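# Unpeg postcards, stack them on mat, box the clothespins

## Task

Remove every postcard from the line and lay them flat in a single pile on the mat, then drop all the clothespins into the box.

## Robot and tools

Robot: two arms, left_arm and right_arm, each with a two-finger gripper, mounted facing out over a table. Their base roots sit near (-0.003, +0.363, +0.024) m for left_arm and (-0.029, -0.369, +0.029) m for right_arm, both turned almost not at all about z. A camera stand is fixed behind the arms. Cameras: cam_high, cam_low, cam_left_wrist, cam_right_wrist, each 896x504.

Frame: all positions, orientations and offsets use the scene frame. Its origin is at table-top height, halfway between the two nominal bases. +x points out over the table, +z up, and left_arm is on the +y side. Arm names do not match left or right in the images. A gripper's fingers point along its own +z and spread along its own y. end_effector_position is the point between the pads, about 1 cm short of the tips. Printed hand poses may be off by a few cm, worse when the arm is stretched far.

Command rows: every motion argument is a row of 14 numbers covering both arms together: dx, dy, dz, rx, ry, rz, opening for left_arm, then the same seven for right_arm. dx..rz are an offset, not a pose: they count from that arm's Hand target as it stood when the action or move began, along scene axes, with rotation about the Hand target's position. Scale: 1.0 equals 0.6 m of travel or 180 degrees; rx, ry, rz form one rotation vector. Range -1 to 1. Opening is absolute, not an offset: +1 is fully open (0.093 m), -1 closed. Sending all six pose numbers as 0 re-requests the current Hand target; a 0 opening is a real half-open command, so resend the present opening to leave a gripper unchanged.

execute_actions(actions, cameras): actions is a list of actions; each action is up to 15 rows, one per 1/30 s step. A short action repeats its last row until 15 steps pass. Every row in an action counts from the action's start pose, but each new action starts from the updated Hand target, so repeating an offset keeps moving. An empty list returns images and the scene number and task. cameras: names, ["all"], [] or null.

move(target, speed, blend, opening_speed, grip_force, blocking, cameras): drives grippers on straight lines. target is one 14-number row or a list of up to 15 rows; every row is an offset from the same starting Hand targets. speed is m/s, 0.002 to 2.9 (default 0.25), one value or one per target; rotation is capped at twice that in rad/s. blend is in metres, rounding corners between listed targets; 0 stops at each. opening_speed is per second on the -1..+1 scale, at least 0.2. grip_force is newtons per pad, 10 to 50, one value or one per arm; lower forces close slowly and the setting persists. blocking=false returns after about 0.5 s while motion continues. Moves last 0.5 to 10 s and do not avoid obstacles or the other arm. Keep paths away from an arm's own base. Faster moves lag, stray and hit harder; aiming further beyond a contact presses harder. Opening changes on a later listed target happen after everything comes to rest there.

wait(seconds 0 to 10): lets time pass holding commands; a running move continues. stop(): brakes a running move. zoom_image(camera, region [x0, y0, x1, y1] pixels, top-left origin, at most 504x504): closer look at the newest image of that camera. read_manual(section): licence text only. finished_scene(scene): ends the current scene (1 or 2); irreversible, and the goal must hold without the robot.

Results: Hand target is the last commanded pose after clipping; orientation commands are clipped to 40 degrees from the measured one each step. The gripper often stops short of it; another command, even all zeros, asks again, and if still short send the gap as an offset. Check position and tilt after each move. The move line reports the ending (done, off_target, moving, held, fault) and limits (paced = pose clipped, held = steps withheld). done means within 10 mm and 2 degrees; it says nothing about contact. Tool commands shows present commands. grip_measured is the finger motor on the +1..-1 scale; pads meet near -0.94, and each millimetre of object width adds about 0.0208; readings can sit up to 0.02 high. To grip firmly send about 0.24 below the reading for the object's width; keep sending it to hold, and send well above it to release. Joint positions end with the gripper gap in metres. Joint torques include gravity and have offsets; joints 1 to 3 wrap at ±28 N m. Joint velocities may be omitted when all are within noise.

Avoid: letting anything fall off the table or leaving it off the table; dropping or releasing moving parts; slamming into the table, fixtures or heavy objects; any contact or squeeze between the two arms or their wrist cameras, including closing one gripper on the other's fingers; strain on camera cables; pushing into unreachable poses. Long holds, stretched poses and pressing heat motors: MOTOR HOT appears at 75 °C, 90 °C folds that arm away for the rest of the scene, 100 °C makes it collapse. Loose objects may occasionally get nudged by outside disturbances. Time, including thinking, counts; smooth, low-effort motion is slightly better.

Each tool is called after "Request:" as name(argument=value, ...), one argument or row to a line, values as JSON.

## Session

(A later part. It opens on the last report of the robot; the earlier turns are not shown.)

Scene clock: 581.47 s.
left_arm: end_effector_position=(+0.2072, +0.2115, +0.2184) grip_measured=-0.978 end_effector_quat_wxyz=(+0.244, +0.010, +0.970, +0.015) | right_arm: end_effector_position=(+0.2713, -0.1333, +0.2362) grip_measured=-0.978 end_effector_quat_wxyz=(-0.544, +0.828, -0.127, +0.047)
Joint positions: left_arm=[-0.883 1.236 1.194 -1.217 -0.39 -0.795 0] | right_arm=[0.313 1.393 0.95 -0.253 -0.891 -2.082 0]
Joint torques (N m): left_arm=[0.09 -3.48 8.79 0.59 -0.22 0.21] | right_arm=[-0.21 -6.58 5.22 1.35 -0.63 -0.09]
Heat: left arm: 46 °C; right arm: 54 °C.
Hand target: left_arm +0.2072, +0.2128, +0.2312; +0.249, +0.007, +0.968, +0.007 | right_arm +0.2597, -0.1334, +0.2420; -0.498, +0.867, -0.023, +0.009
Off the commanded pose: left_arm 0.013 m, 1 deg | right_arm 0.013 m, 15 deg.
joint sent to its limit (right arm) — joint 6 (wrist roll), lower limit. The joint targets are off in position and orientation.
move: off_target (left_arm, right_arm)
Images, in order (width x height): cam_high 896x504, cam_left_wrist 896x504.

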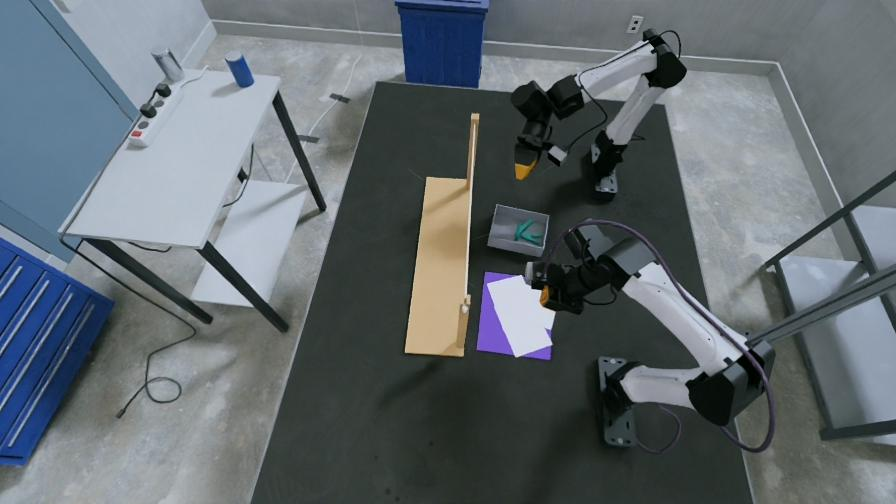

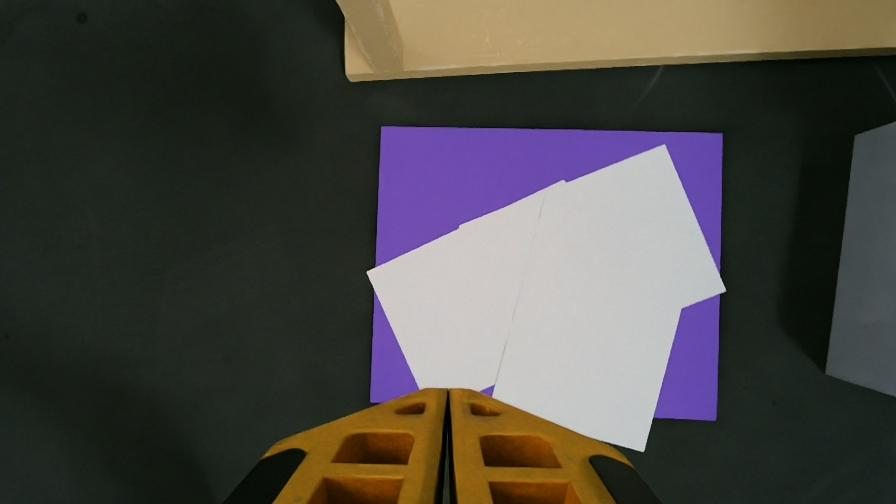

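Request:
move(
  target=[
    [-0.068,-0.16,-0.2,0,0,0,-1,0,0,0,0,0,0,-1],
    [-0.068,-0.16,-0.3,0,0,0,-1,0,0,0,0,0,0,-1],
  ],
  speed=[0.2,0.15],
  blend=[0.01,0],
  cameras=["cam_left_wrist"],
)

Scene clock: 583.90 s.
left_arm: end_effector_position=(+0.1583, +0.1191, +0.0509) grip_measured=-0.978 end_effector_quat_wxyz=(+0.227, +0.023, +0.974, +0.013) | right_arm: end_effector_position=(+0.2713, -0.1333, +0.2362) grip_measured=-0.978 end_effector_quat_wxyz=(-0.544, +0.828, -0.127, +0.047)
Joint positions: left_arm=[-1.24 1.619 0.854 -0.66 -0.436 -1.156 0] | right_arm=[0.313 1.393 0.95 -0.253 -0.891 -2.082 0]
Joint torques (N m): left_arm=[-0.53 -4.4 4.12 0.88 -0.78 -0.09] | right_arm=[-0.17 -6.61 5.2 1.35 -0.63 -0.06]
Heat: left arm: 45 °C; right arm: 53 °C.
Hand target: left_arm +0.1664, +0.1168, +0.0512; +0.249, +0.007, +0.968, +0.007 | right_arm +0.2597, -0.1334, +0.2420; -0.498, +0.867, -0.023, +0.009
Off the commanded pose: left_arm 0.008 m, 3 deg | right_arm 0.013 m, 15 deg.
joint sent to its limit (right arm) — joint 6 (wrist roll), lower limit. The joint targets are off in position and orientation.
move: off_target (left_arm, right_arm)
Images, in order (width x height): cam_left_wrist 896x504.

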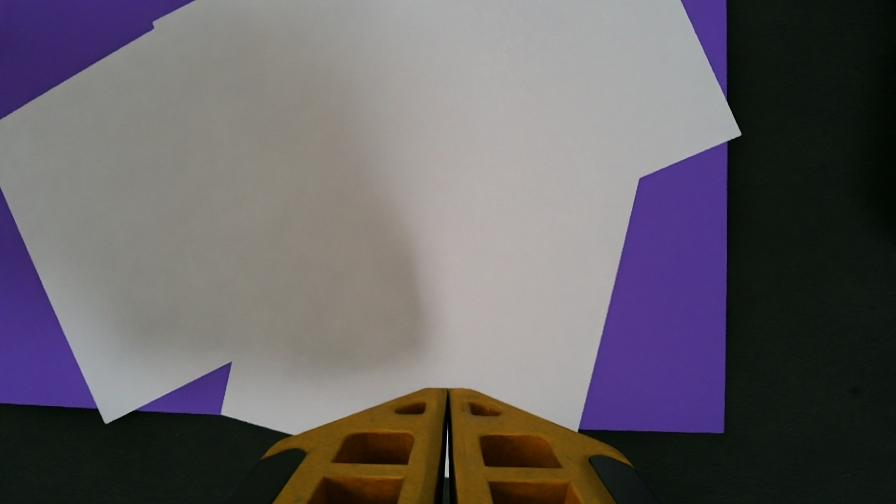

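Request:
move(
  target=[
    [0,0.01,-0.068,0,0,0,-1,0,0,0,0,0,0,-1],
    [0.07,0.01,-0.068,0,0,0,-1,0,0,0,0,0,0,-1],
  ],
  speed=[0.06,0.06],
  cameras=["cam_left_wrist"],
)

Scene clock: 586.67 s.
left_arm: end_effector_position=(+0.2063, +0.1242, +0.0198) grip_measured=-0.978 end_effector_quat_wxyz=(+0.263, +0.009, +0.965, +0.008) | right_arm: end_effector_position=(+0.2713, -0.1333, +0.2362) grip_measured=-0.978 end_effector_quat_wxyz=(-0.544, +0.828, -0.127, +0.047)
Joint positions: left_arm=[-1.104 1.72 0.78 -0.378 -0.475 -1.017 0] | right_arm=[0.313 1.393 0.95 -0.253 -0.891 -2.082 0]
Joint torques (N m): left_arm=[0.64 -2.81 5 0.9 -0.01 0.2] | right_arm=[-0.2 -6.64 5.22 1.35 -0.65 -0.08]
Heat: left arm: 45 °C; right arm: 53 °C.
Hand target: left_arm +0.2084, +0.1228, +0.0104; +0.249, +0.007, +0.968, +0.007 | right_arm +0.2597, -0.1334, +0.2420; -0.498, +0.867, -0.023, +0.009
Off the commanded pose: left_arm 0.010 m, 2 deg | right_arm 0.013 m, 15 deg.
joint sent to its limit (right arm) — joint 6 (wrist roll), lower limit. The joint targets are off in position and orientation.
move: off_target (right_arm)
Images, in order (width x height): cam_left_wrist 896x504.

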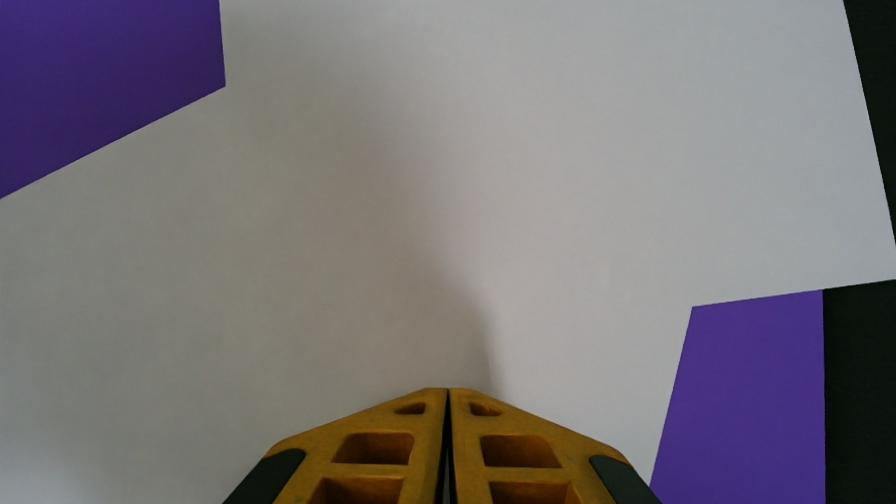

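Moved. Raise and look.

Request:
move(
  target=[
    [0,0,0.05,0,0,0,-1,0,0,0,0,0,0,-1],
    [-0.03,0.17,0.38,0,0,0,-1,0,0,0,0,0,0,-1],
  ],
  speed=[0.1,0.2],
  blend=[0.01,0],
  cameras=["cam_left_wrist"],
)

Scene clock: 589.27 s.
left_arm: end_effector_position=(+0.1919, +0.2249, +0.2266) grip_measured=-0.978 end_effector_quat_wxyz=(+0.245, +0.005, +0.969, +0.016) | right_arm: end_effector_position=(+0.2713, -0.1333, +0.2362) grip_measured=-0.978 end_effector_quat_wxyz=(-0.544, +0.828, -0.127, +0.047)
Joint positions: left_arm=[-0.903 1.171 1.188 -1.285 -0.4 -0.824 0] | right_arm=[0.313 1.393 0.95 -0.253 -0.891 -2.082 0]
Joint torques (N m): left_arm=[0.05 -2.81 8.68 0.57 -0.22 0.21] | right_arm=[-0.18 -6.6 5.23 1.33 -0.62 -0.08]
Heat: left arm: 45 °C; right arm: 52 °C.
Hand target: left_arm +0.1904, +0.2248, +0.2384; +0.249, +0.007, +0.968, +0.007 | right_arm +0.2597, -0.1334, +0.2420; -0.498, +0.867, -0.023, +0.009
Off the commanded pose: left_arm 0.012 m, 1 deg | right_arm 0.013 m, 15 deg.
joint sent to its limit (right arm) — joint 6 (wrist roll), lower limit. The joint targets are off in position and orientation.
move: off_target (left_arm, right_arm)
Images, in order (width x height): cam_left_wrist 896x504.

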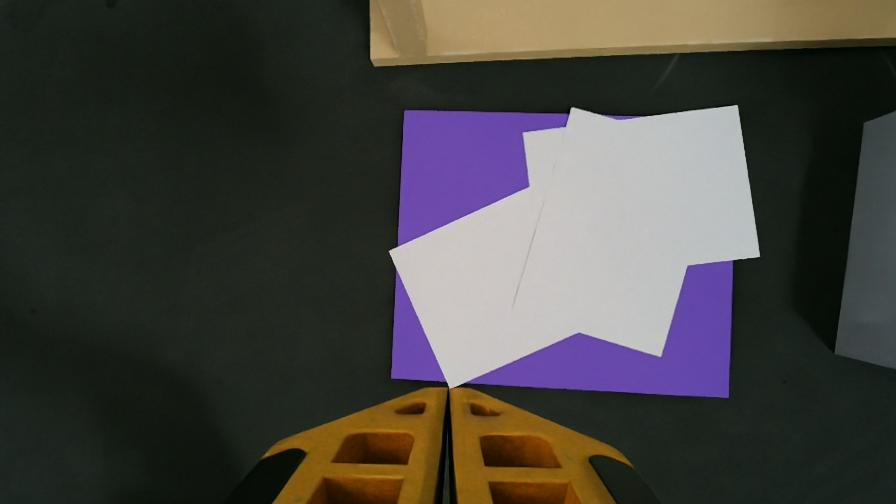

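Request:
move(
  target=[
    [0.165,-0.305,-0.2,0,0,0,-1,0,0,0,0,0,0,-1],
    [0.165,-0.305,-0.375,0,0,0,-1,0,0,0,0,0,0,-1],
    [0.165,-0.235,-0.375,0,0,0,-1,0,0,0,0,0,0,-1],
  ],
  speed=[0.2,0.1,0.06],
  blend=[0.01,0,0],
  cameras=["cam_left_wrist"],
)

Scene clock: 593.77 s.
left_arm: end_effector_position=(+0.2906, +0.0628, +0.0220) grip_measured=-0.978 end_effector_quat_wxyz=(+0.262, +0.011, +0.965, -0.017) | right_arm: end_effector_position=(+0.2713, -0.1333, +0.2362) grip_measured=-0.978 end_effector_quat_wxyz=(-0.544, +0.828, -0.127, +0.047)
Joint positions: left_arm=[-0.961 1.986 1.142 -0.367 -0.401 -0.858 0] | right_arm=[0.313 1.393 0.95 -0.253 -0.891 -2.082 0]
Joint torques (N m): left_arm=[1.32 -8.27 2.59 0.7 -0.31 0.23] | right_arm=[-0.17 -6.63 5.24 1.35 -0.64 -0.08]
Heat: left arm: 45 °C; right arm: 51 °C.
Hand target: left_arm +0.2894, +0.0838, +0.0134; +0.249, +0.007, +0.968, +0.007 | right_arm +0.2597, -0.1334, +0.2420; -0.498, +0.867, -0.023, +0.009
Off the commanded pose: left_arm 0.023 m, 3 deg | right_arm 0.013 m, 15 deg.
joint sent to its limit (right arm) — joint 6 (wrist roll), lower limit. The joint targets are off in position and orientation.
move: off_target (left_arm, right_arm)
Images, in order (width x height): cam_left_wrist 896x504.

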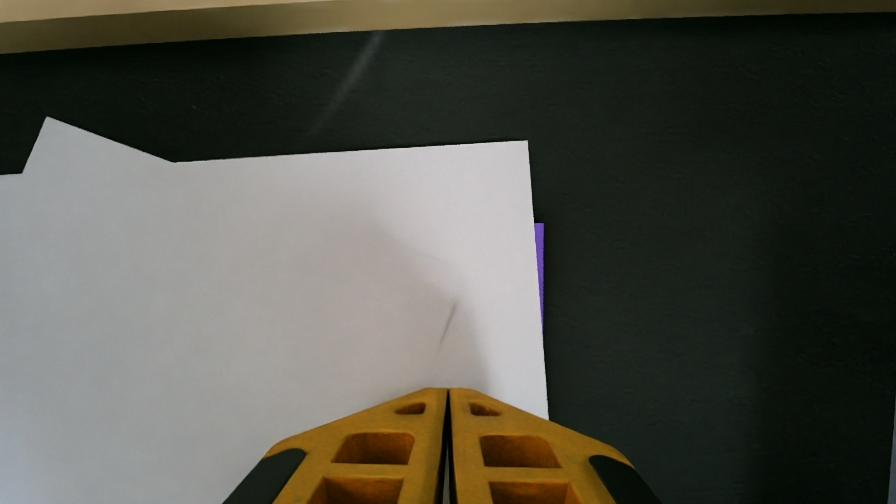

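Request:
move(
  target=[
    [-0.09,-0.02,0,0,0,0,-1,0,0,0,0,0,0,-1],
  ],
  speed=[0.06],
  cameras=["cam_left_wrist"],
)

Scene clock: 596.87 s.
left_arm: end_effector_position=(+0.2575, +0.0626, +0.0209) grip_measured=-0.978 end_effector_quat_wxyz=(+0.284, -0.005, +0.959, -0.007) | right_arm: end_effector_position=(+0.2713, -0.1333, +0.2362) grip_measured=-0.978 end_effector_quat_wxyz=(-0.544, +0.828, -0.127, +0.047)
Joint positions: left_arm=[-1.064 1.95 1.07 -0.372 -0.489 -0.988 0] | right_arm=[0.313 1.393 0.95 -0.253 -0.891 -2.082 0]
Joint torques (N m): left_arm=[-1.48 -8.72 2.85 0.22 -0.01 -0.1] | right_arm=[-0.16 -6.63 5.23 1.36 -0.64 -0.07]
Heat: left arm: 45 °C; right arm: 51 °C.
Hand target: left_arm +0.2354, +0.0718, +0.0134; +0.249, +0.007, +0.968, +0.007 | right_arm +0.2597, -0.1334, +0.2420; -0.498, +0.867, -0.023, +0.009
Off the commanded pose: left_arm 0.025 m, 5 deg | right_arm 0.013 m, 15 deg.
joint sent to its limit (right arm) — joint 6 (wrist roll), lower limit. The joint targets are off in position and orientation.
move: off_target (left_arm, right_arm)
Images, in order (width x height): cam_left_wrist 896x504.

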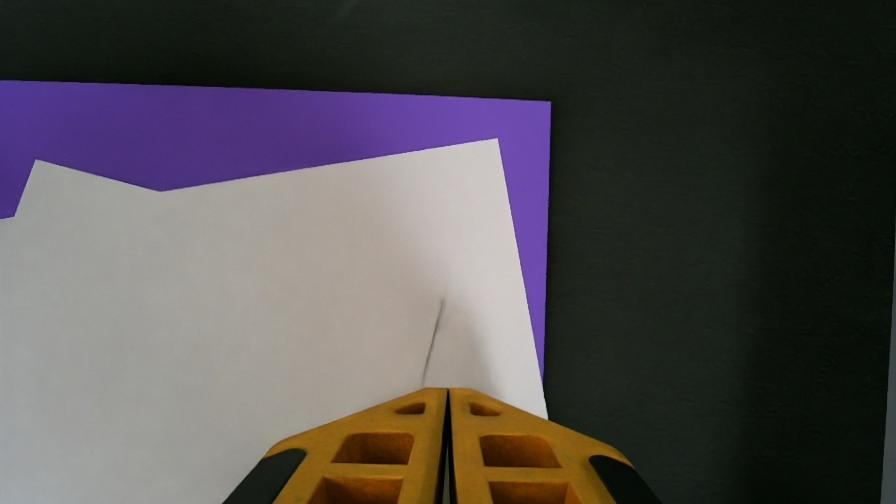

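Request:
move(
  target=[
    [0.03,0.015,0.03,0,0,0,-1,0,0,0,0,0,0,-1],
    [-0.07,0.255,0.375,0,0,0,-1,0,0,0,0,0,0,-1],
  ],
  speed=[0.1,0.2],
  blend=[0.005,0],
  cameras=["cam_left_wrist","cam_high","cam_low"],
)

Scene clock: 599.70 s.
left_arm: end_effector_position=(+0.1950, +0.2250, +0.2265) grip_measured=-0.978 end_effector_quat_wxyz=(+0.245, +0.004, +0.969, +0.016) | right_arm: end_effector_position=(+0.2713, -0.1333, +0.2362) grip_measured=-0.978 end_effector_quat_wxyz=(-0.544, +0.828, -0.127, +0.047)
Joint positions: left_arm=[-0.889 1.177 1.191 -1.277 -0.395 -0.812 0] | right_arm=[0.313 1.393 0.95 -0.253 -0.891 -2.082 0]
Joint torques (N m): left_arm=[0.01 -2.78 8.64 0.6 -0.23 0.2] | right_arm=[-0.17 -6.61 5.18 1.35 -0.64 -0.06]
Heat: left arm: 45 °C; right arm: 51 °C.
Hand target: left_arm +0.1934, +0.2248, +0.2384; +0.249, +0.007, +0.968, +0.007 | right_arm +0.2597, -0.1334, +0.2420; -0.498, +0.867, -0.023, +0.009
Off the commanded pose: left_arm 0.012 m, 1 deg | right_arm 0.013 m, 15 deg.
joint sent to its limit (right arm) — joint 6 (wrist roll), lower limit. The joint targets are off in position and orientation.
move: off_target (left_arm, right_arm)
Images, in order (width x height): cam_high 896x504, cam_low 896x504, cam_left_wrist 896x504.

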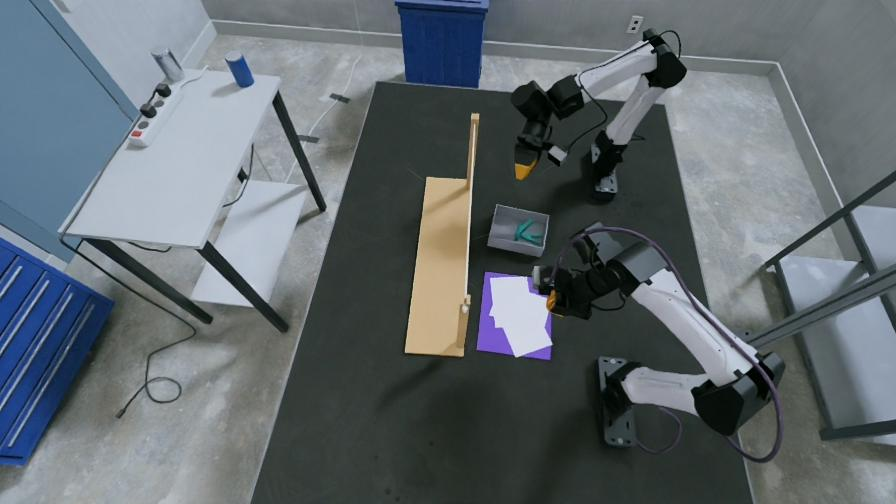

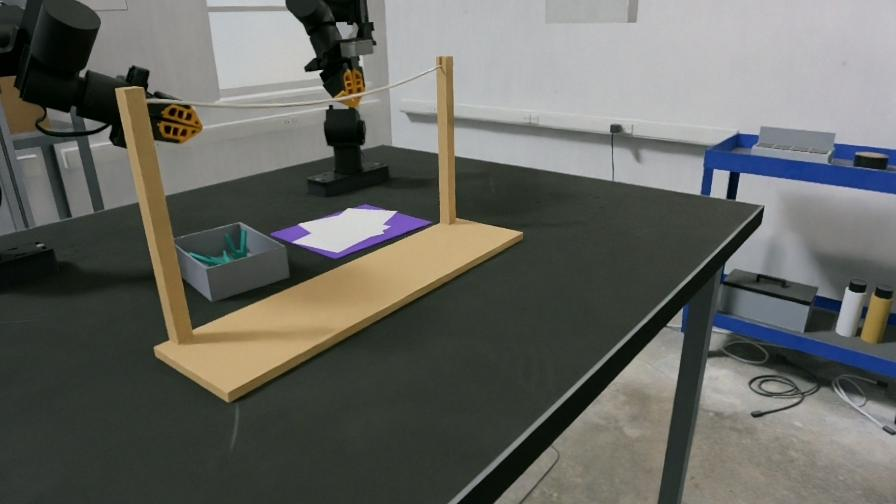

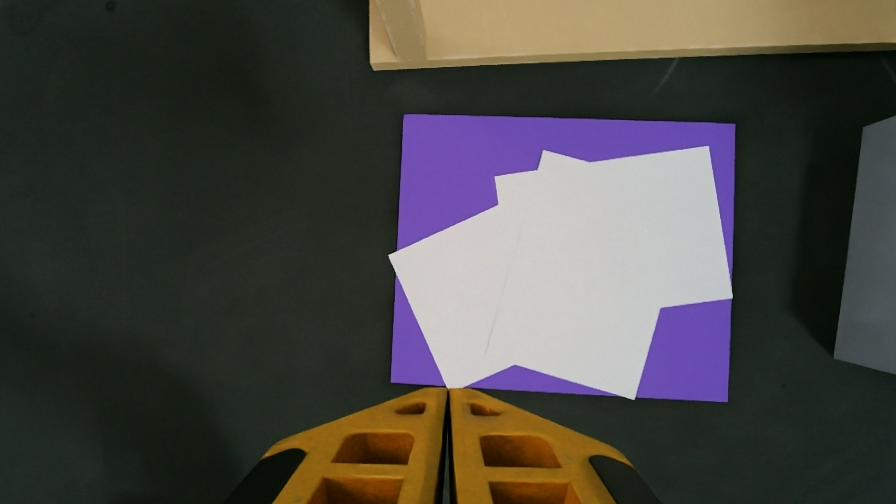

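Request:
move(
  target=[
    [0.045,0.02,-0.25,0,0,0,-1,0,0,0,0,0,0,-1],
    [0.045,0.02,-0.378,0,0,0,-1,0,0,0,0,0,0,-1],
    [0.045,-0.025,-0.378,0,0,0,-1,0,0,0,0,0,0,-1],
  ],
  speed=[0.2,0.1,0.06],
  blend=[0.01,0,0],
  cameras=["cam_left_wrist"],
)

Scene clock: 602.93 s.
left_arm: end_effector_position=(+0.2048, +0.2472, +0.0170) grip_measured=-0.978 end_effector_quat_wxyz=(+0.239, +0.026, +0.967, +0.084) | right_arm: end_effector_position=(+0.2713, -0.1333, +0.2362) grip_measured=-0.978 end_effector_quat_wxyz=(-0.544, +0.828, -0.127, +0.047)
Joint positions: left_arm=[-0.838 1.429 0.484 -0.398 -0.462 -0.724 0] | right_arm=[0.313 1.393 0.95 -0.253 -0.891 -2.082 0]
Joint torques (N m): left_arm=[-0.91 -0.27 6.41 1.84 0.54 -0.21] | right_arm=[-0.17 -6.56 5.22 1.35 -0.64 -0.07]
Heat: left arm: 45 °C; right arm: 50 °C.
Hand target: left_arm +0.2204, +0.2098, +0.0116; +0.249, +0.007, +0.968, +0.007 | right_arm +0.2597, -0.1334, +0.2420; -0.498, +0.867, -0.023, +0.009
Off the commanded pose: left_arm 0.041 m, 9 deg | right_arm 0.013 m, 15 deg.
joint sent to its limit (right arm) — joint 6 (wrist roll), lower limit. The joint targets are off in position and orientation.
move: off_target (left_arm, right_arm)
Images, in order (width x height): cam_left_wrist 896x504.

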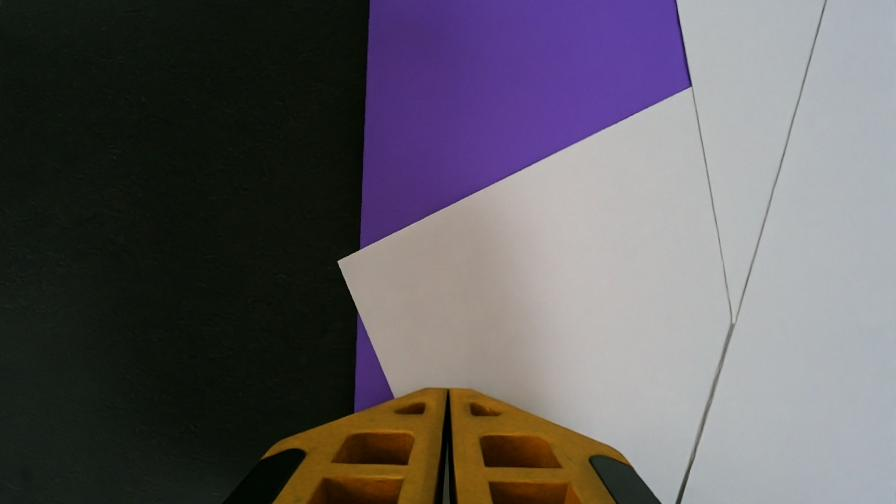

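Request:
move(
  target=[
    [0.01,-0.025,0.005,0,0,0,-1,0,0,0,0,0,0,-1],
  ],
  speed=[0.06],
  cameras=["cam_left_wrist"],
)

Scene clock: 604.07 s.
left_arm: end_effector_position=(+0.2142, +0.2353, +0.0175) grip_measured=-0.978 end_effector_quat_wxyz=(+0.238, +0.018, +0.967, +0.085) | right_arm: end_effector_position=(+0.2713, -0.1333, +0.2362) grip_measured=-0.978 end_effector_quat_wxyz=(-0.544, +0.828, -0.127, +0.047)
Joint positions: left_arm=[-0.844 1.496 0.545 -0.401 -0.466 -0.749 0] | right_arm=[0.313 1.393 0.95 -0.253 -0.891 -2.082 0]
Joint torques (N m): left_arm=[-1.55 -1.39 6.56 1.72 0.48 -0.2] | right_arm=[-0.18 -6.61 5.2 1.35 -0.63 -0.08]
Heat: left arm: 45 °C; right arm: 50 °C.
Hand target: left_arm +0.2264, +0.1948, +0.0146; +0.249, +0.007, +0.968, +0.007 | right_arm +0.2597, -0.1334, +0.2420; -0.498, +0.867, -0.023, +0.009
Off the commanded pose: left_arm 0.042 m, 9 deg | right_arm 0.013 m, 15 deg.
joint sent to its limit (right arm) — joint 6 (wrist roll), lower limit. The joint targets are off in position and orientation.
move: off_target (left_arm, right_arm)
Images, in order (width x height): cam_left_wrist 896x504.

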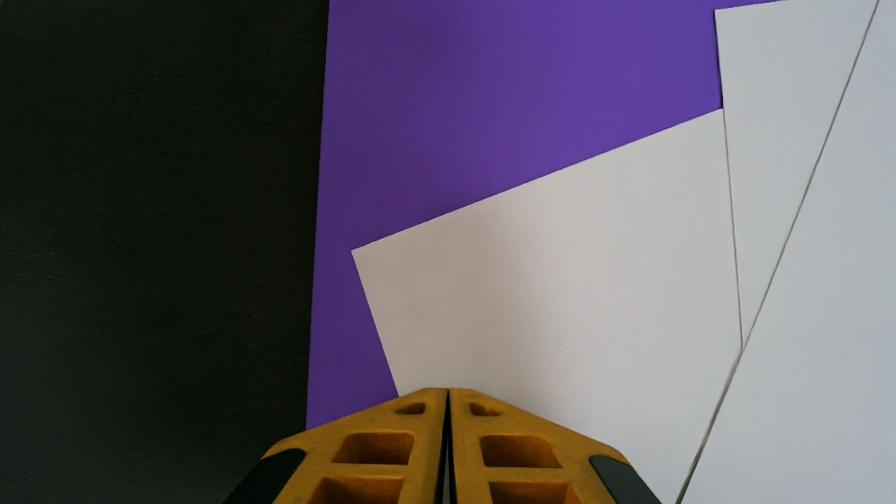

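Excellent; lift straight up with target above current position.

Request:
move(
  target=[
    [-0.01,0.06,0.03,0,0,0,-1,0,0,0,0,0,0,-1],
    [-0.07,0.1,0.4,0,0,0,-1,0,0,0,0,0,0,-1],
  ],
  speed=[0.15,0.2],
  blend=[0.005,0],
  cameras=["cam_left_wrist","cam_high"],
)

Scene clock: 606.73 s.
left_arm: end_effector_position=(+0.1867, +0.2548, +0.2459) grip_measured=-0.978 end_effector_quat_wxyz=(+0.245, +0.012, +0.969, +0.010) | right_arm: end_effector_position=(+0.2713, -0.1333, +0.2362) grip_measured=-0.978 end_effector_quat_wxyz=(-0.544, +0.828, -0.127, +0.047)
Joint positions: left_arm=[-0.798 1.079 1.216 -1.354 -0.355 -0.703 0] | right_arm=[0.313 1.393 0.95 -0.253 -0.891 -2.082 0]
Joint torques (N m): left_arm=[-0.96 -1.1 8.14 0.65 -0.33 -0.1] | right_arm=[-0.2 -6.67 5.2 1.35 -0.62 -0.07]
Heat: left arm: 45 °C; right arm: 50 °C.
Hand target: left_arm +0.1844, +0.2548, +0.2546; +0.249, +0.007, +0.968, +0.007 | right_arm +0.2597, -0.1334, +0.2420; -0.498, +0.867, -0.023, +0.009
Off the commanded pose: left_arm 0.009 m, 1 deg | right_arm 0.013 m, 15 deg.
joint sent to its limit (right arm) — joint 6 (wrist roll), lower limit. The joint targets are off in position and orientation.
move: off_target (right_arm)
Images, in order (width x height): cam_high 896x504, cam_left_wrist 896x504.

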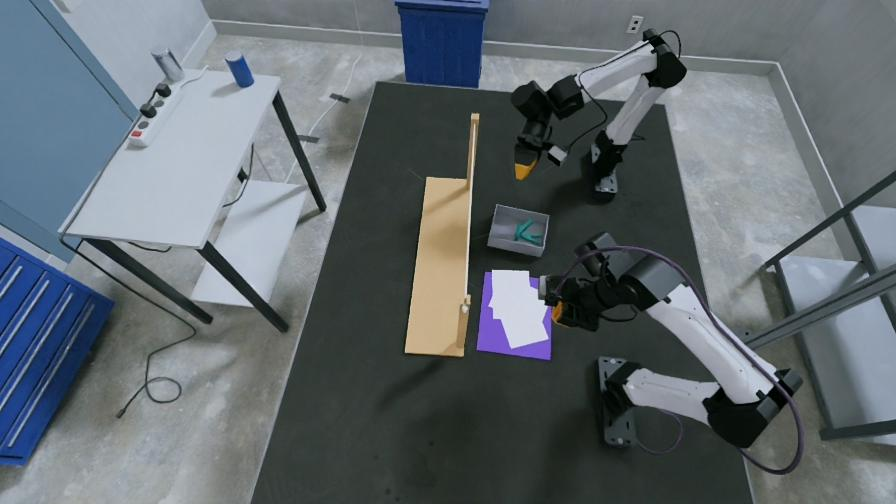

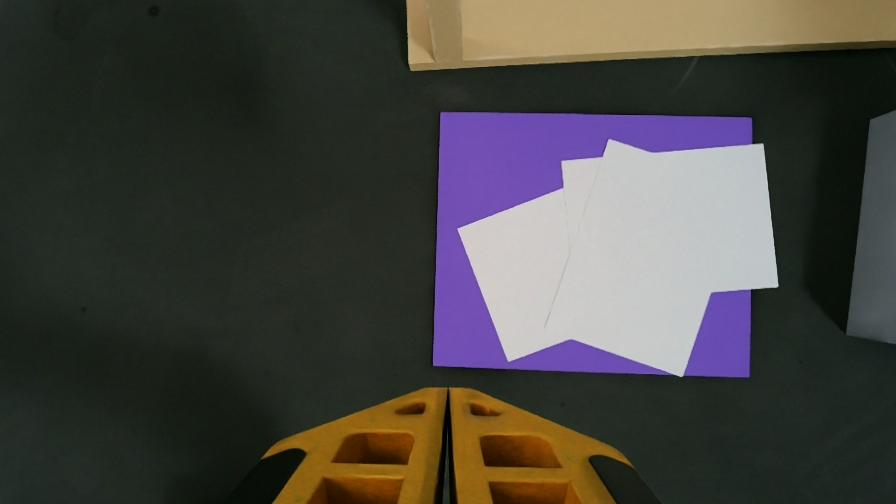

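Request:
move(
  target=[
    [0.147,-0.355,-0.2,0,0,0,-1,0,0,0,0,0,0,-1],
    [0.147,-0.355,-0.375,0,0,0,-1,0,0,0,0,0,0,-1],
    [0.14,-0.28,-0.4,0,0,0,-1,0,0,0,0,0,0,-1],
  ],
  speed=[0.2,0.1,0.06],
  blend=[0.01,0,0],
  cameras=["cam_left_wrist"],
)

Scene clock: 611.30 s.
left_arm: end_effector_position=(+0.2674, +0.0649, +0.0215) grip_measured=-0.978 end_effector_quat_wxyz=(+0.256, +0.012, +0.966, -0.021) | right_arm: end_effector_position=(+0.2713, -0.1333, +0.2362) grip_measured=-0.978 end_effector_quat_wxyz=(-0.544, +0.828, -0.127, +0.047)
Joint positions: left_arm=[-1.005 1.941 1.081 -0.37 -0.401 -0.905 0] | right_arm=[0.313 1.393 0.95 -0.253 -0.891 -2.082 0]
Joint torques (N m): left_arm=[1.29 -7.92 2.56 0.66 -0.46 0.27] | right_arm=[-0.17 -6.58 5.24 1.36 -0.64 -0.07]
Heat: left arm: 45 °C; right arm: 49 °C.
Hand target: left_arm +0.2684, +0.0868, +0.0146; +0.249, +0.007, +0.968, +0.007 | right_arm +0.2597, -0.1334, +0.2420; -0.498, +0.867, -0.023, +0.009
Off the commanded pose: left_arm 0.023 m, 3 deg | right_arm 0.013 m, 15 deg.
joint sent to its limit (right arm) — joint 6 (wrist roll), lower limit. The joint targets are off in position and orientation.
move: off_target (left_arm, right_arm)
Images, in order (width x height): cam_left_wrist 896x504.

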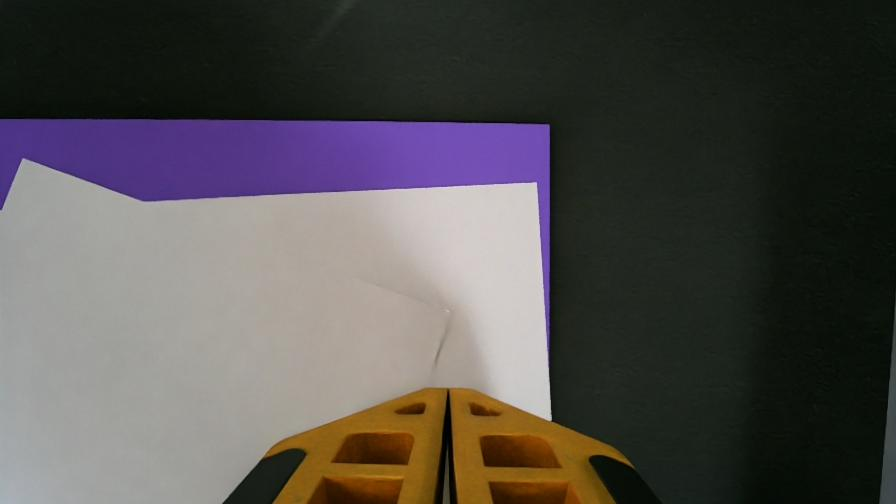

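Request:
move(
  target=[
    [0,0.02,0,0,0,0,-1,0,0,0,0,0,0,-1],
    [-0.01,-0.01,0.03,0,0,0,-1,0,0,0,0,0,0,-1],
    [-0.1,0.25,0.4,0,0,0,-1,0,0,0,0,0,0,-1],
  ],
  speed=[0.06,0.1,0.2],
  blend=[0,0.005,0],
  cameras=["cam_left_wrist","cam_high","cam_low"],
)

Scene clock: 614.83 s.
left_arm: end_effector_position=(+0.2107, +0.2362, +0.2425) grip_measured=-0.978 end_effector_quat_wxyz=(+0.244, +0.004, +0.970, +0.015) | right_arm: end_effector_position=(+0.2713, -0.1333, +0.2362) grip_measured=-0.978 end_effector_quat_wxyz=(-0.544, +0.828, -0.127, +0.047)
Joint positions: left_arm=[-0.784 1.191 1.262 -1.294 -0.36 -0.706 0] | right_arm=[0.313 1.393 0.95 -0.253 -0.891 -2.082 0]
Joint torques (N m): left_arm=[0.03 -2.8 8.62 0.67 -0.19 0.22] | right_arm=[-0.23 -6.64 5.26 1.35 -0.63 -0.06]
Heat: left arm: 45 °C; right arm: 49 °C.
Hand target: left_arm +0.2084, +0.2368, +0.2546; +0.249, +0.007, +0.968, +0.007 | right_arm +0.2597, -0.1334, +0.2420; -0.498, +0.867, -0.023, +0.009
Off the commanded pose: left_arm 0.012 m, 1 deg | right_arm 0.013 m, 15 deg.
joint sent to its limit (right arm) — joint 6 (wrist roll), lower limit. The joint targets are off in position and orientation.
move: off_target (left_arm, right_arm)
Images, in order (width x height): cam_high 896x504, cam_low 896x504, cam_left_wrist 896x504.

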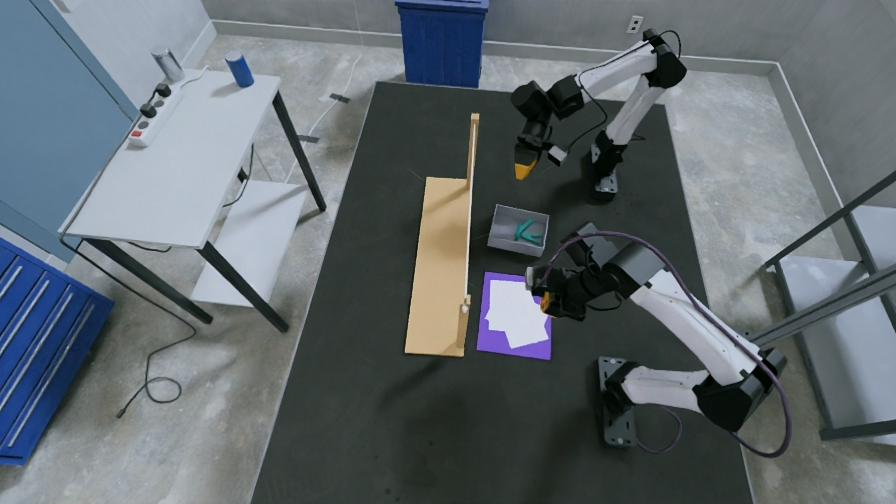

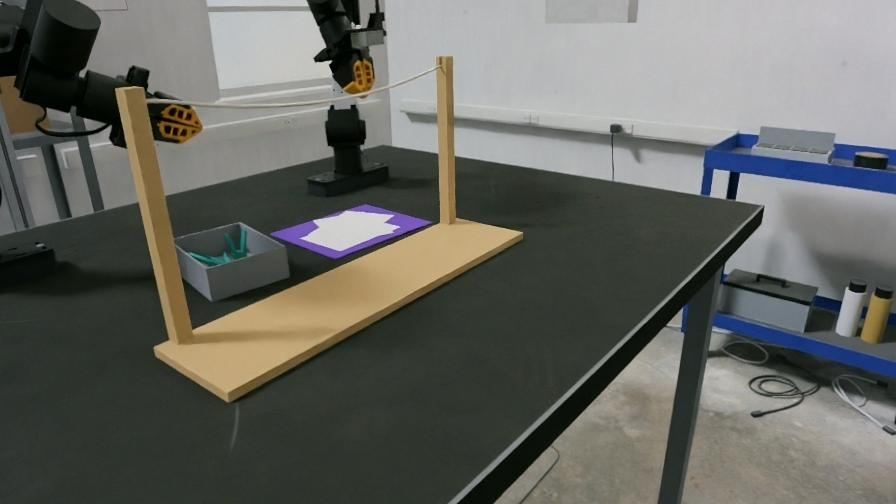

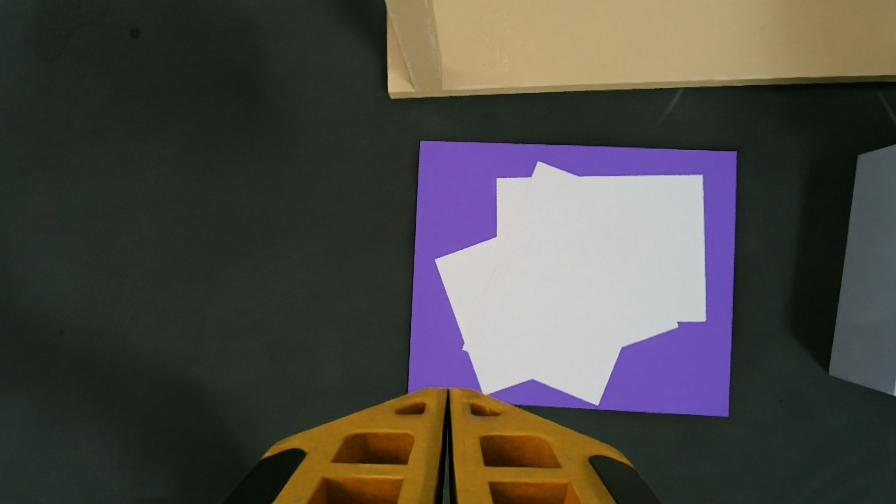

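Request:
finished_scene(
  scene=1,
)

The scene is finished: the task was done.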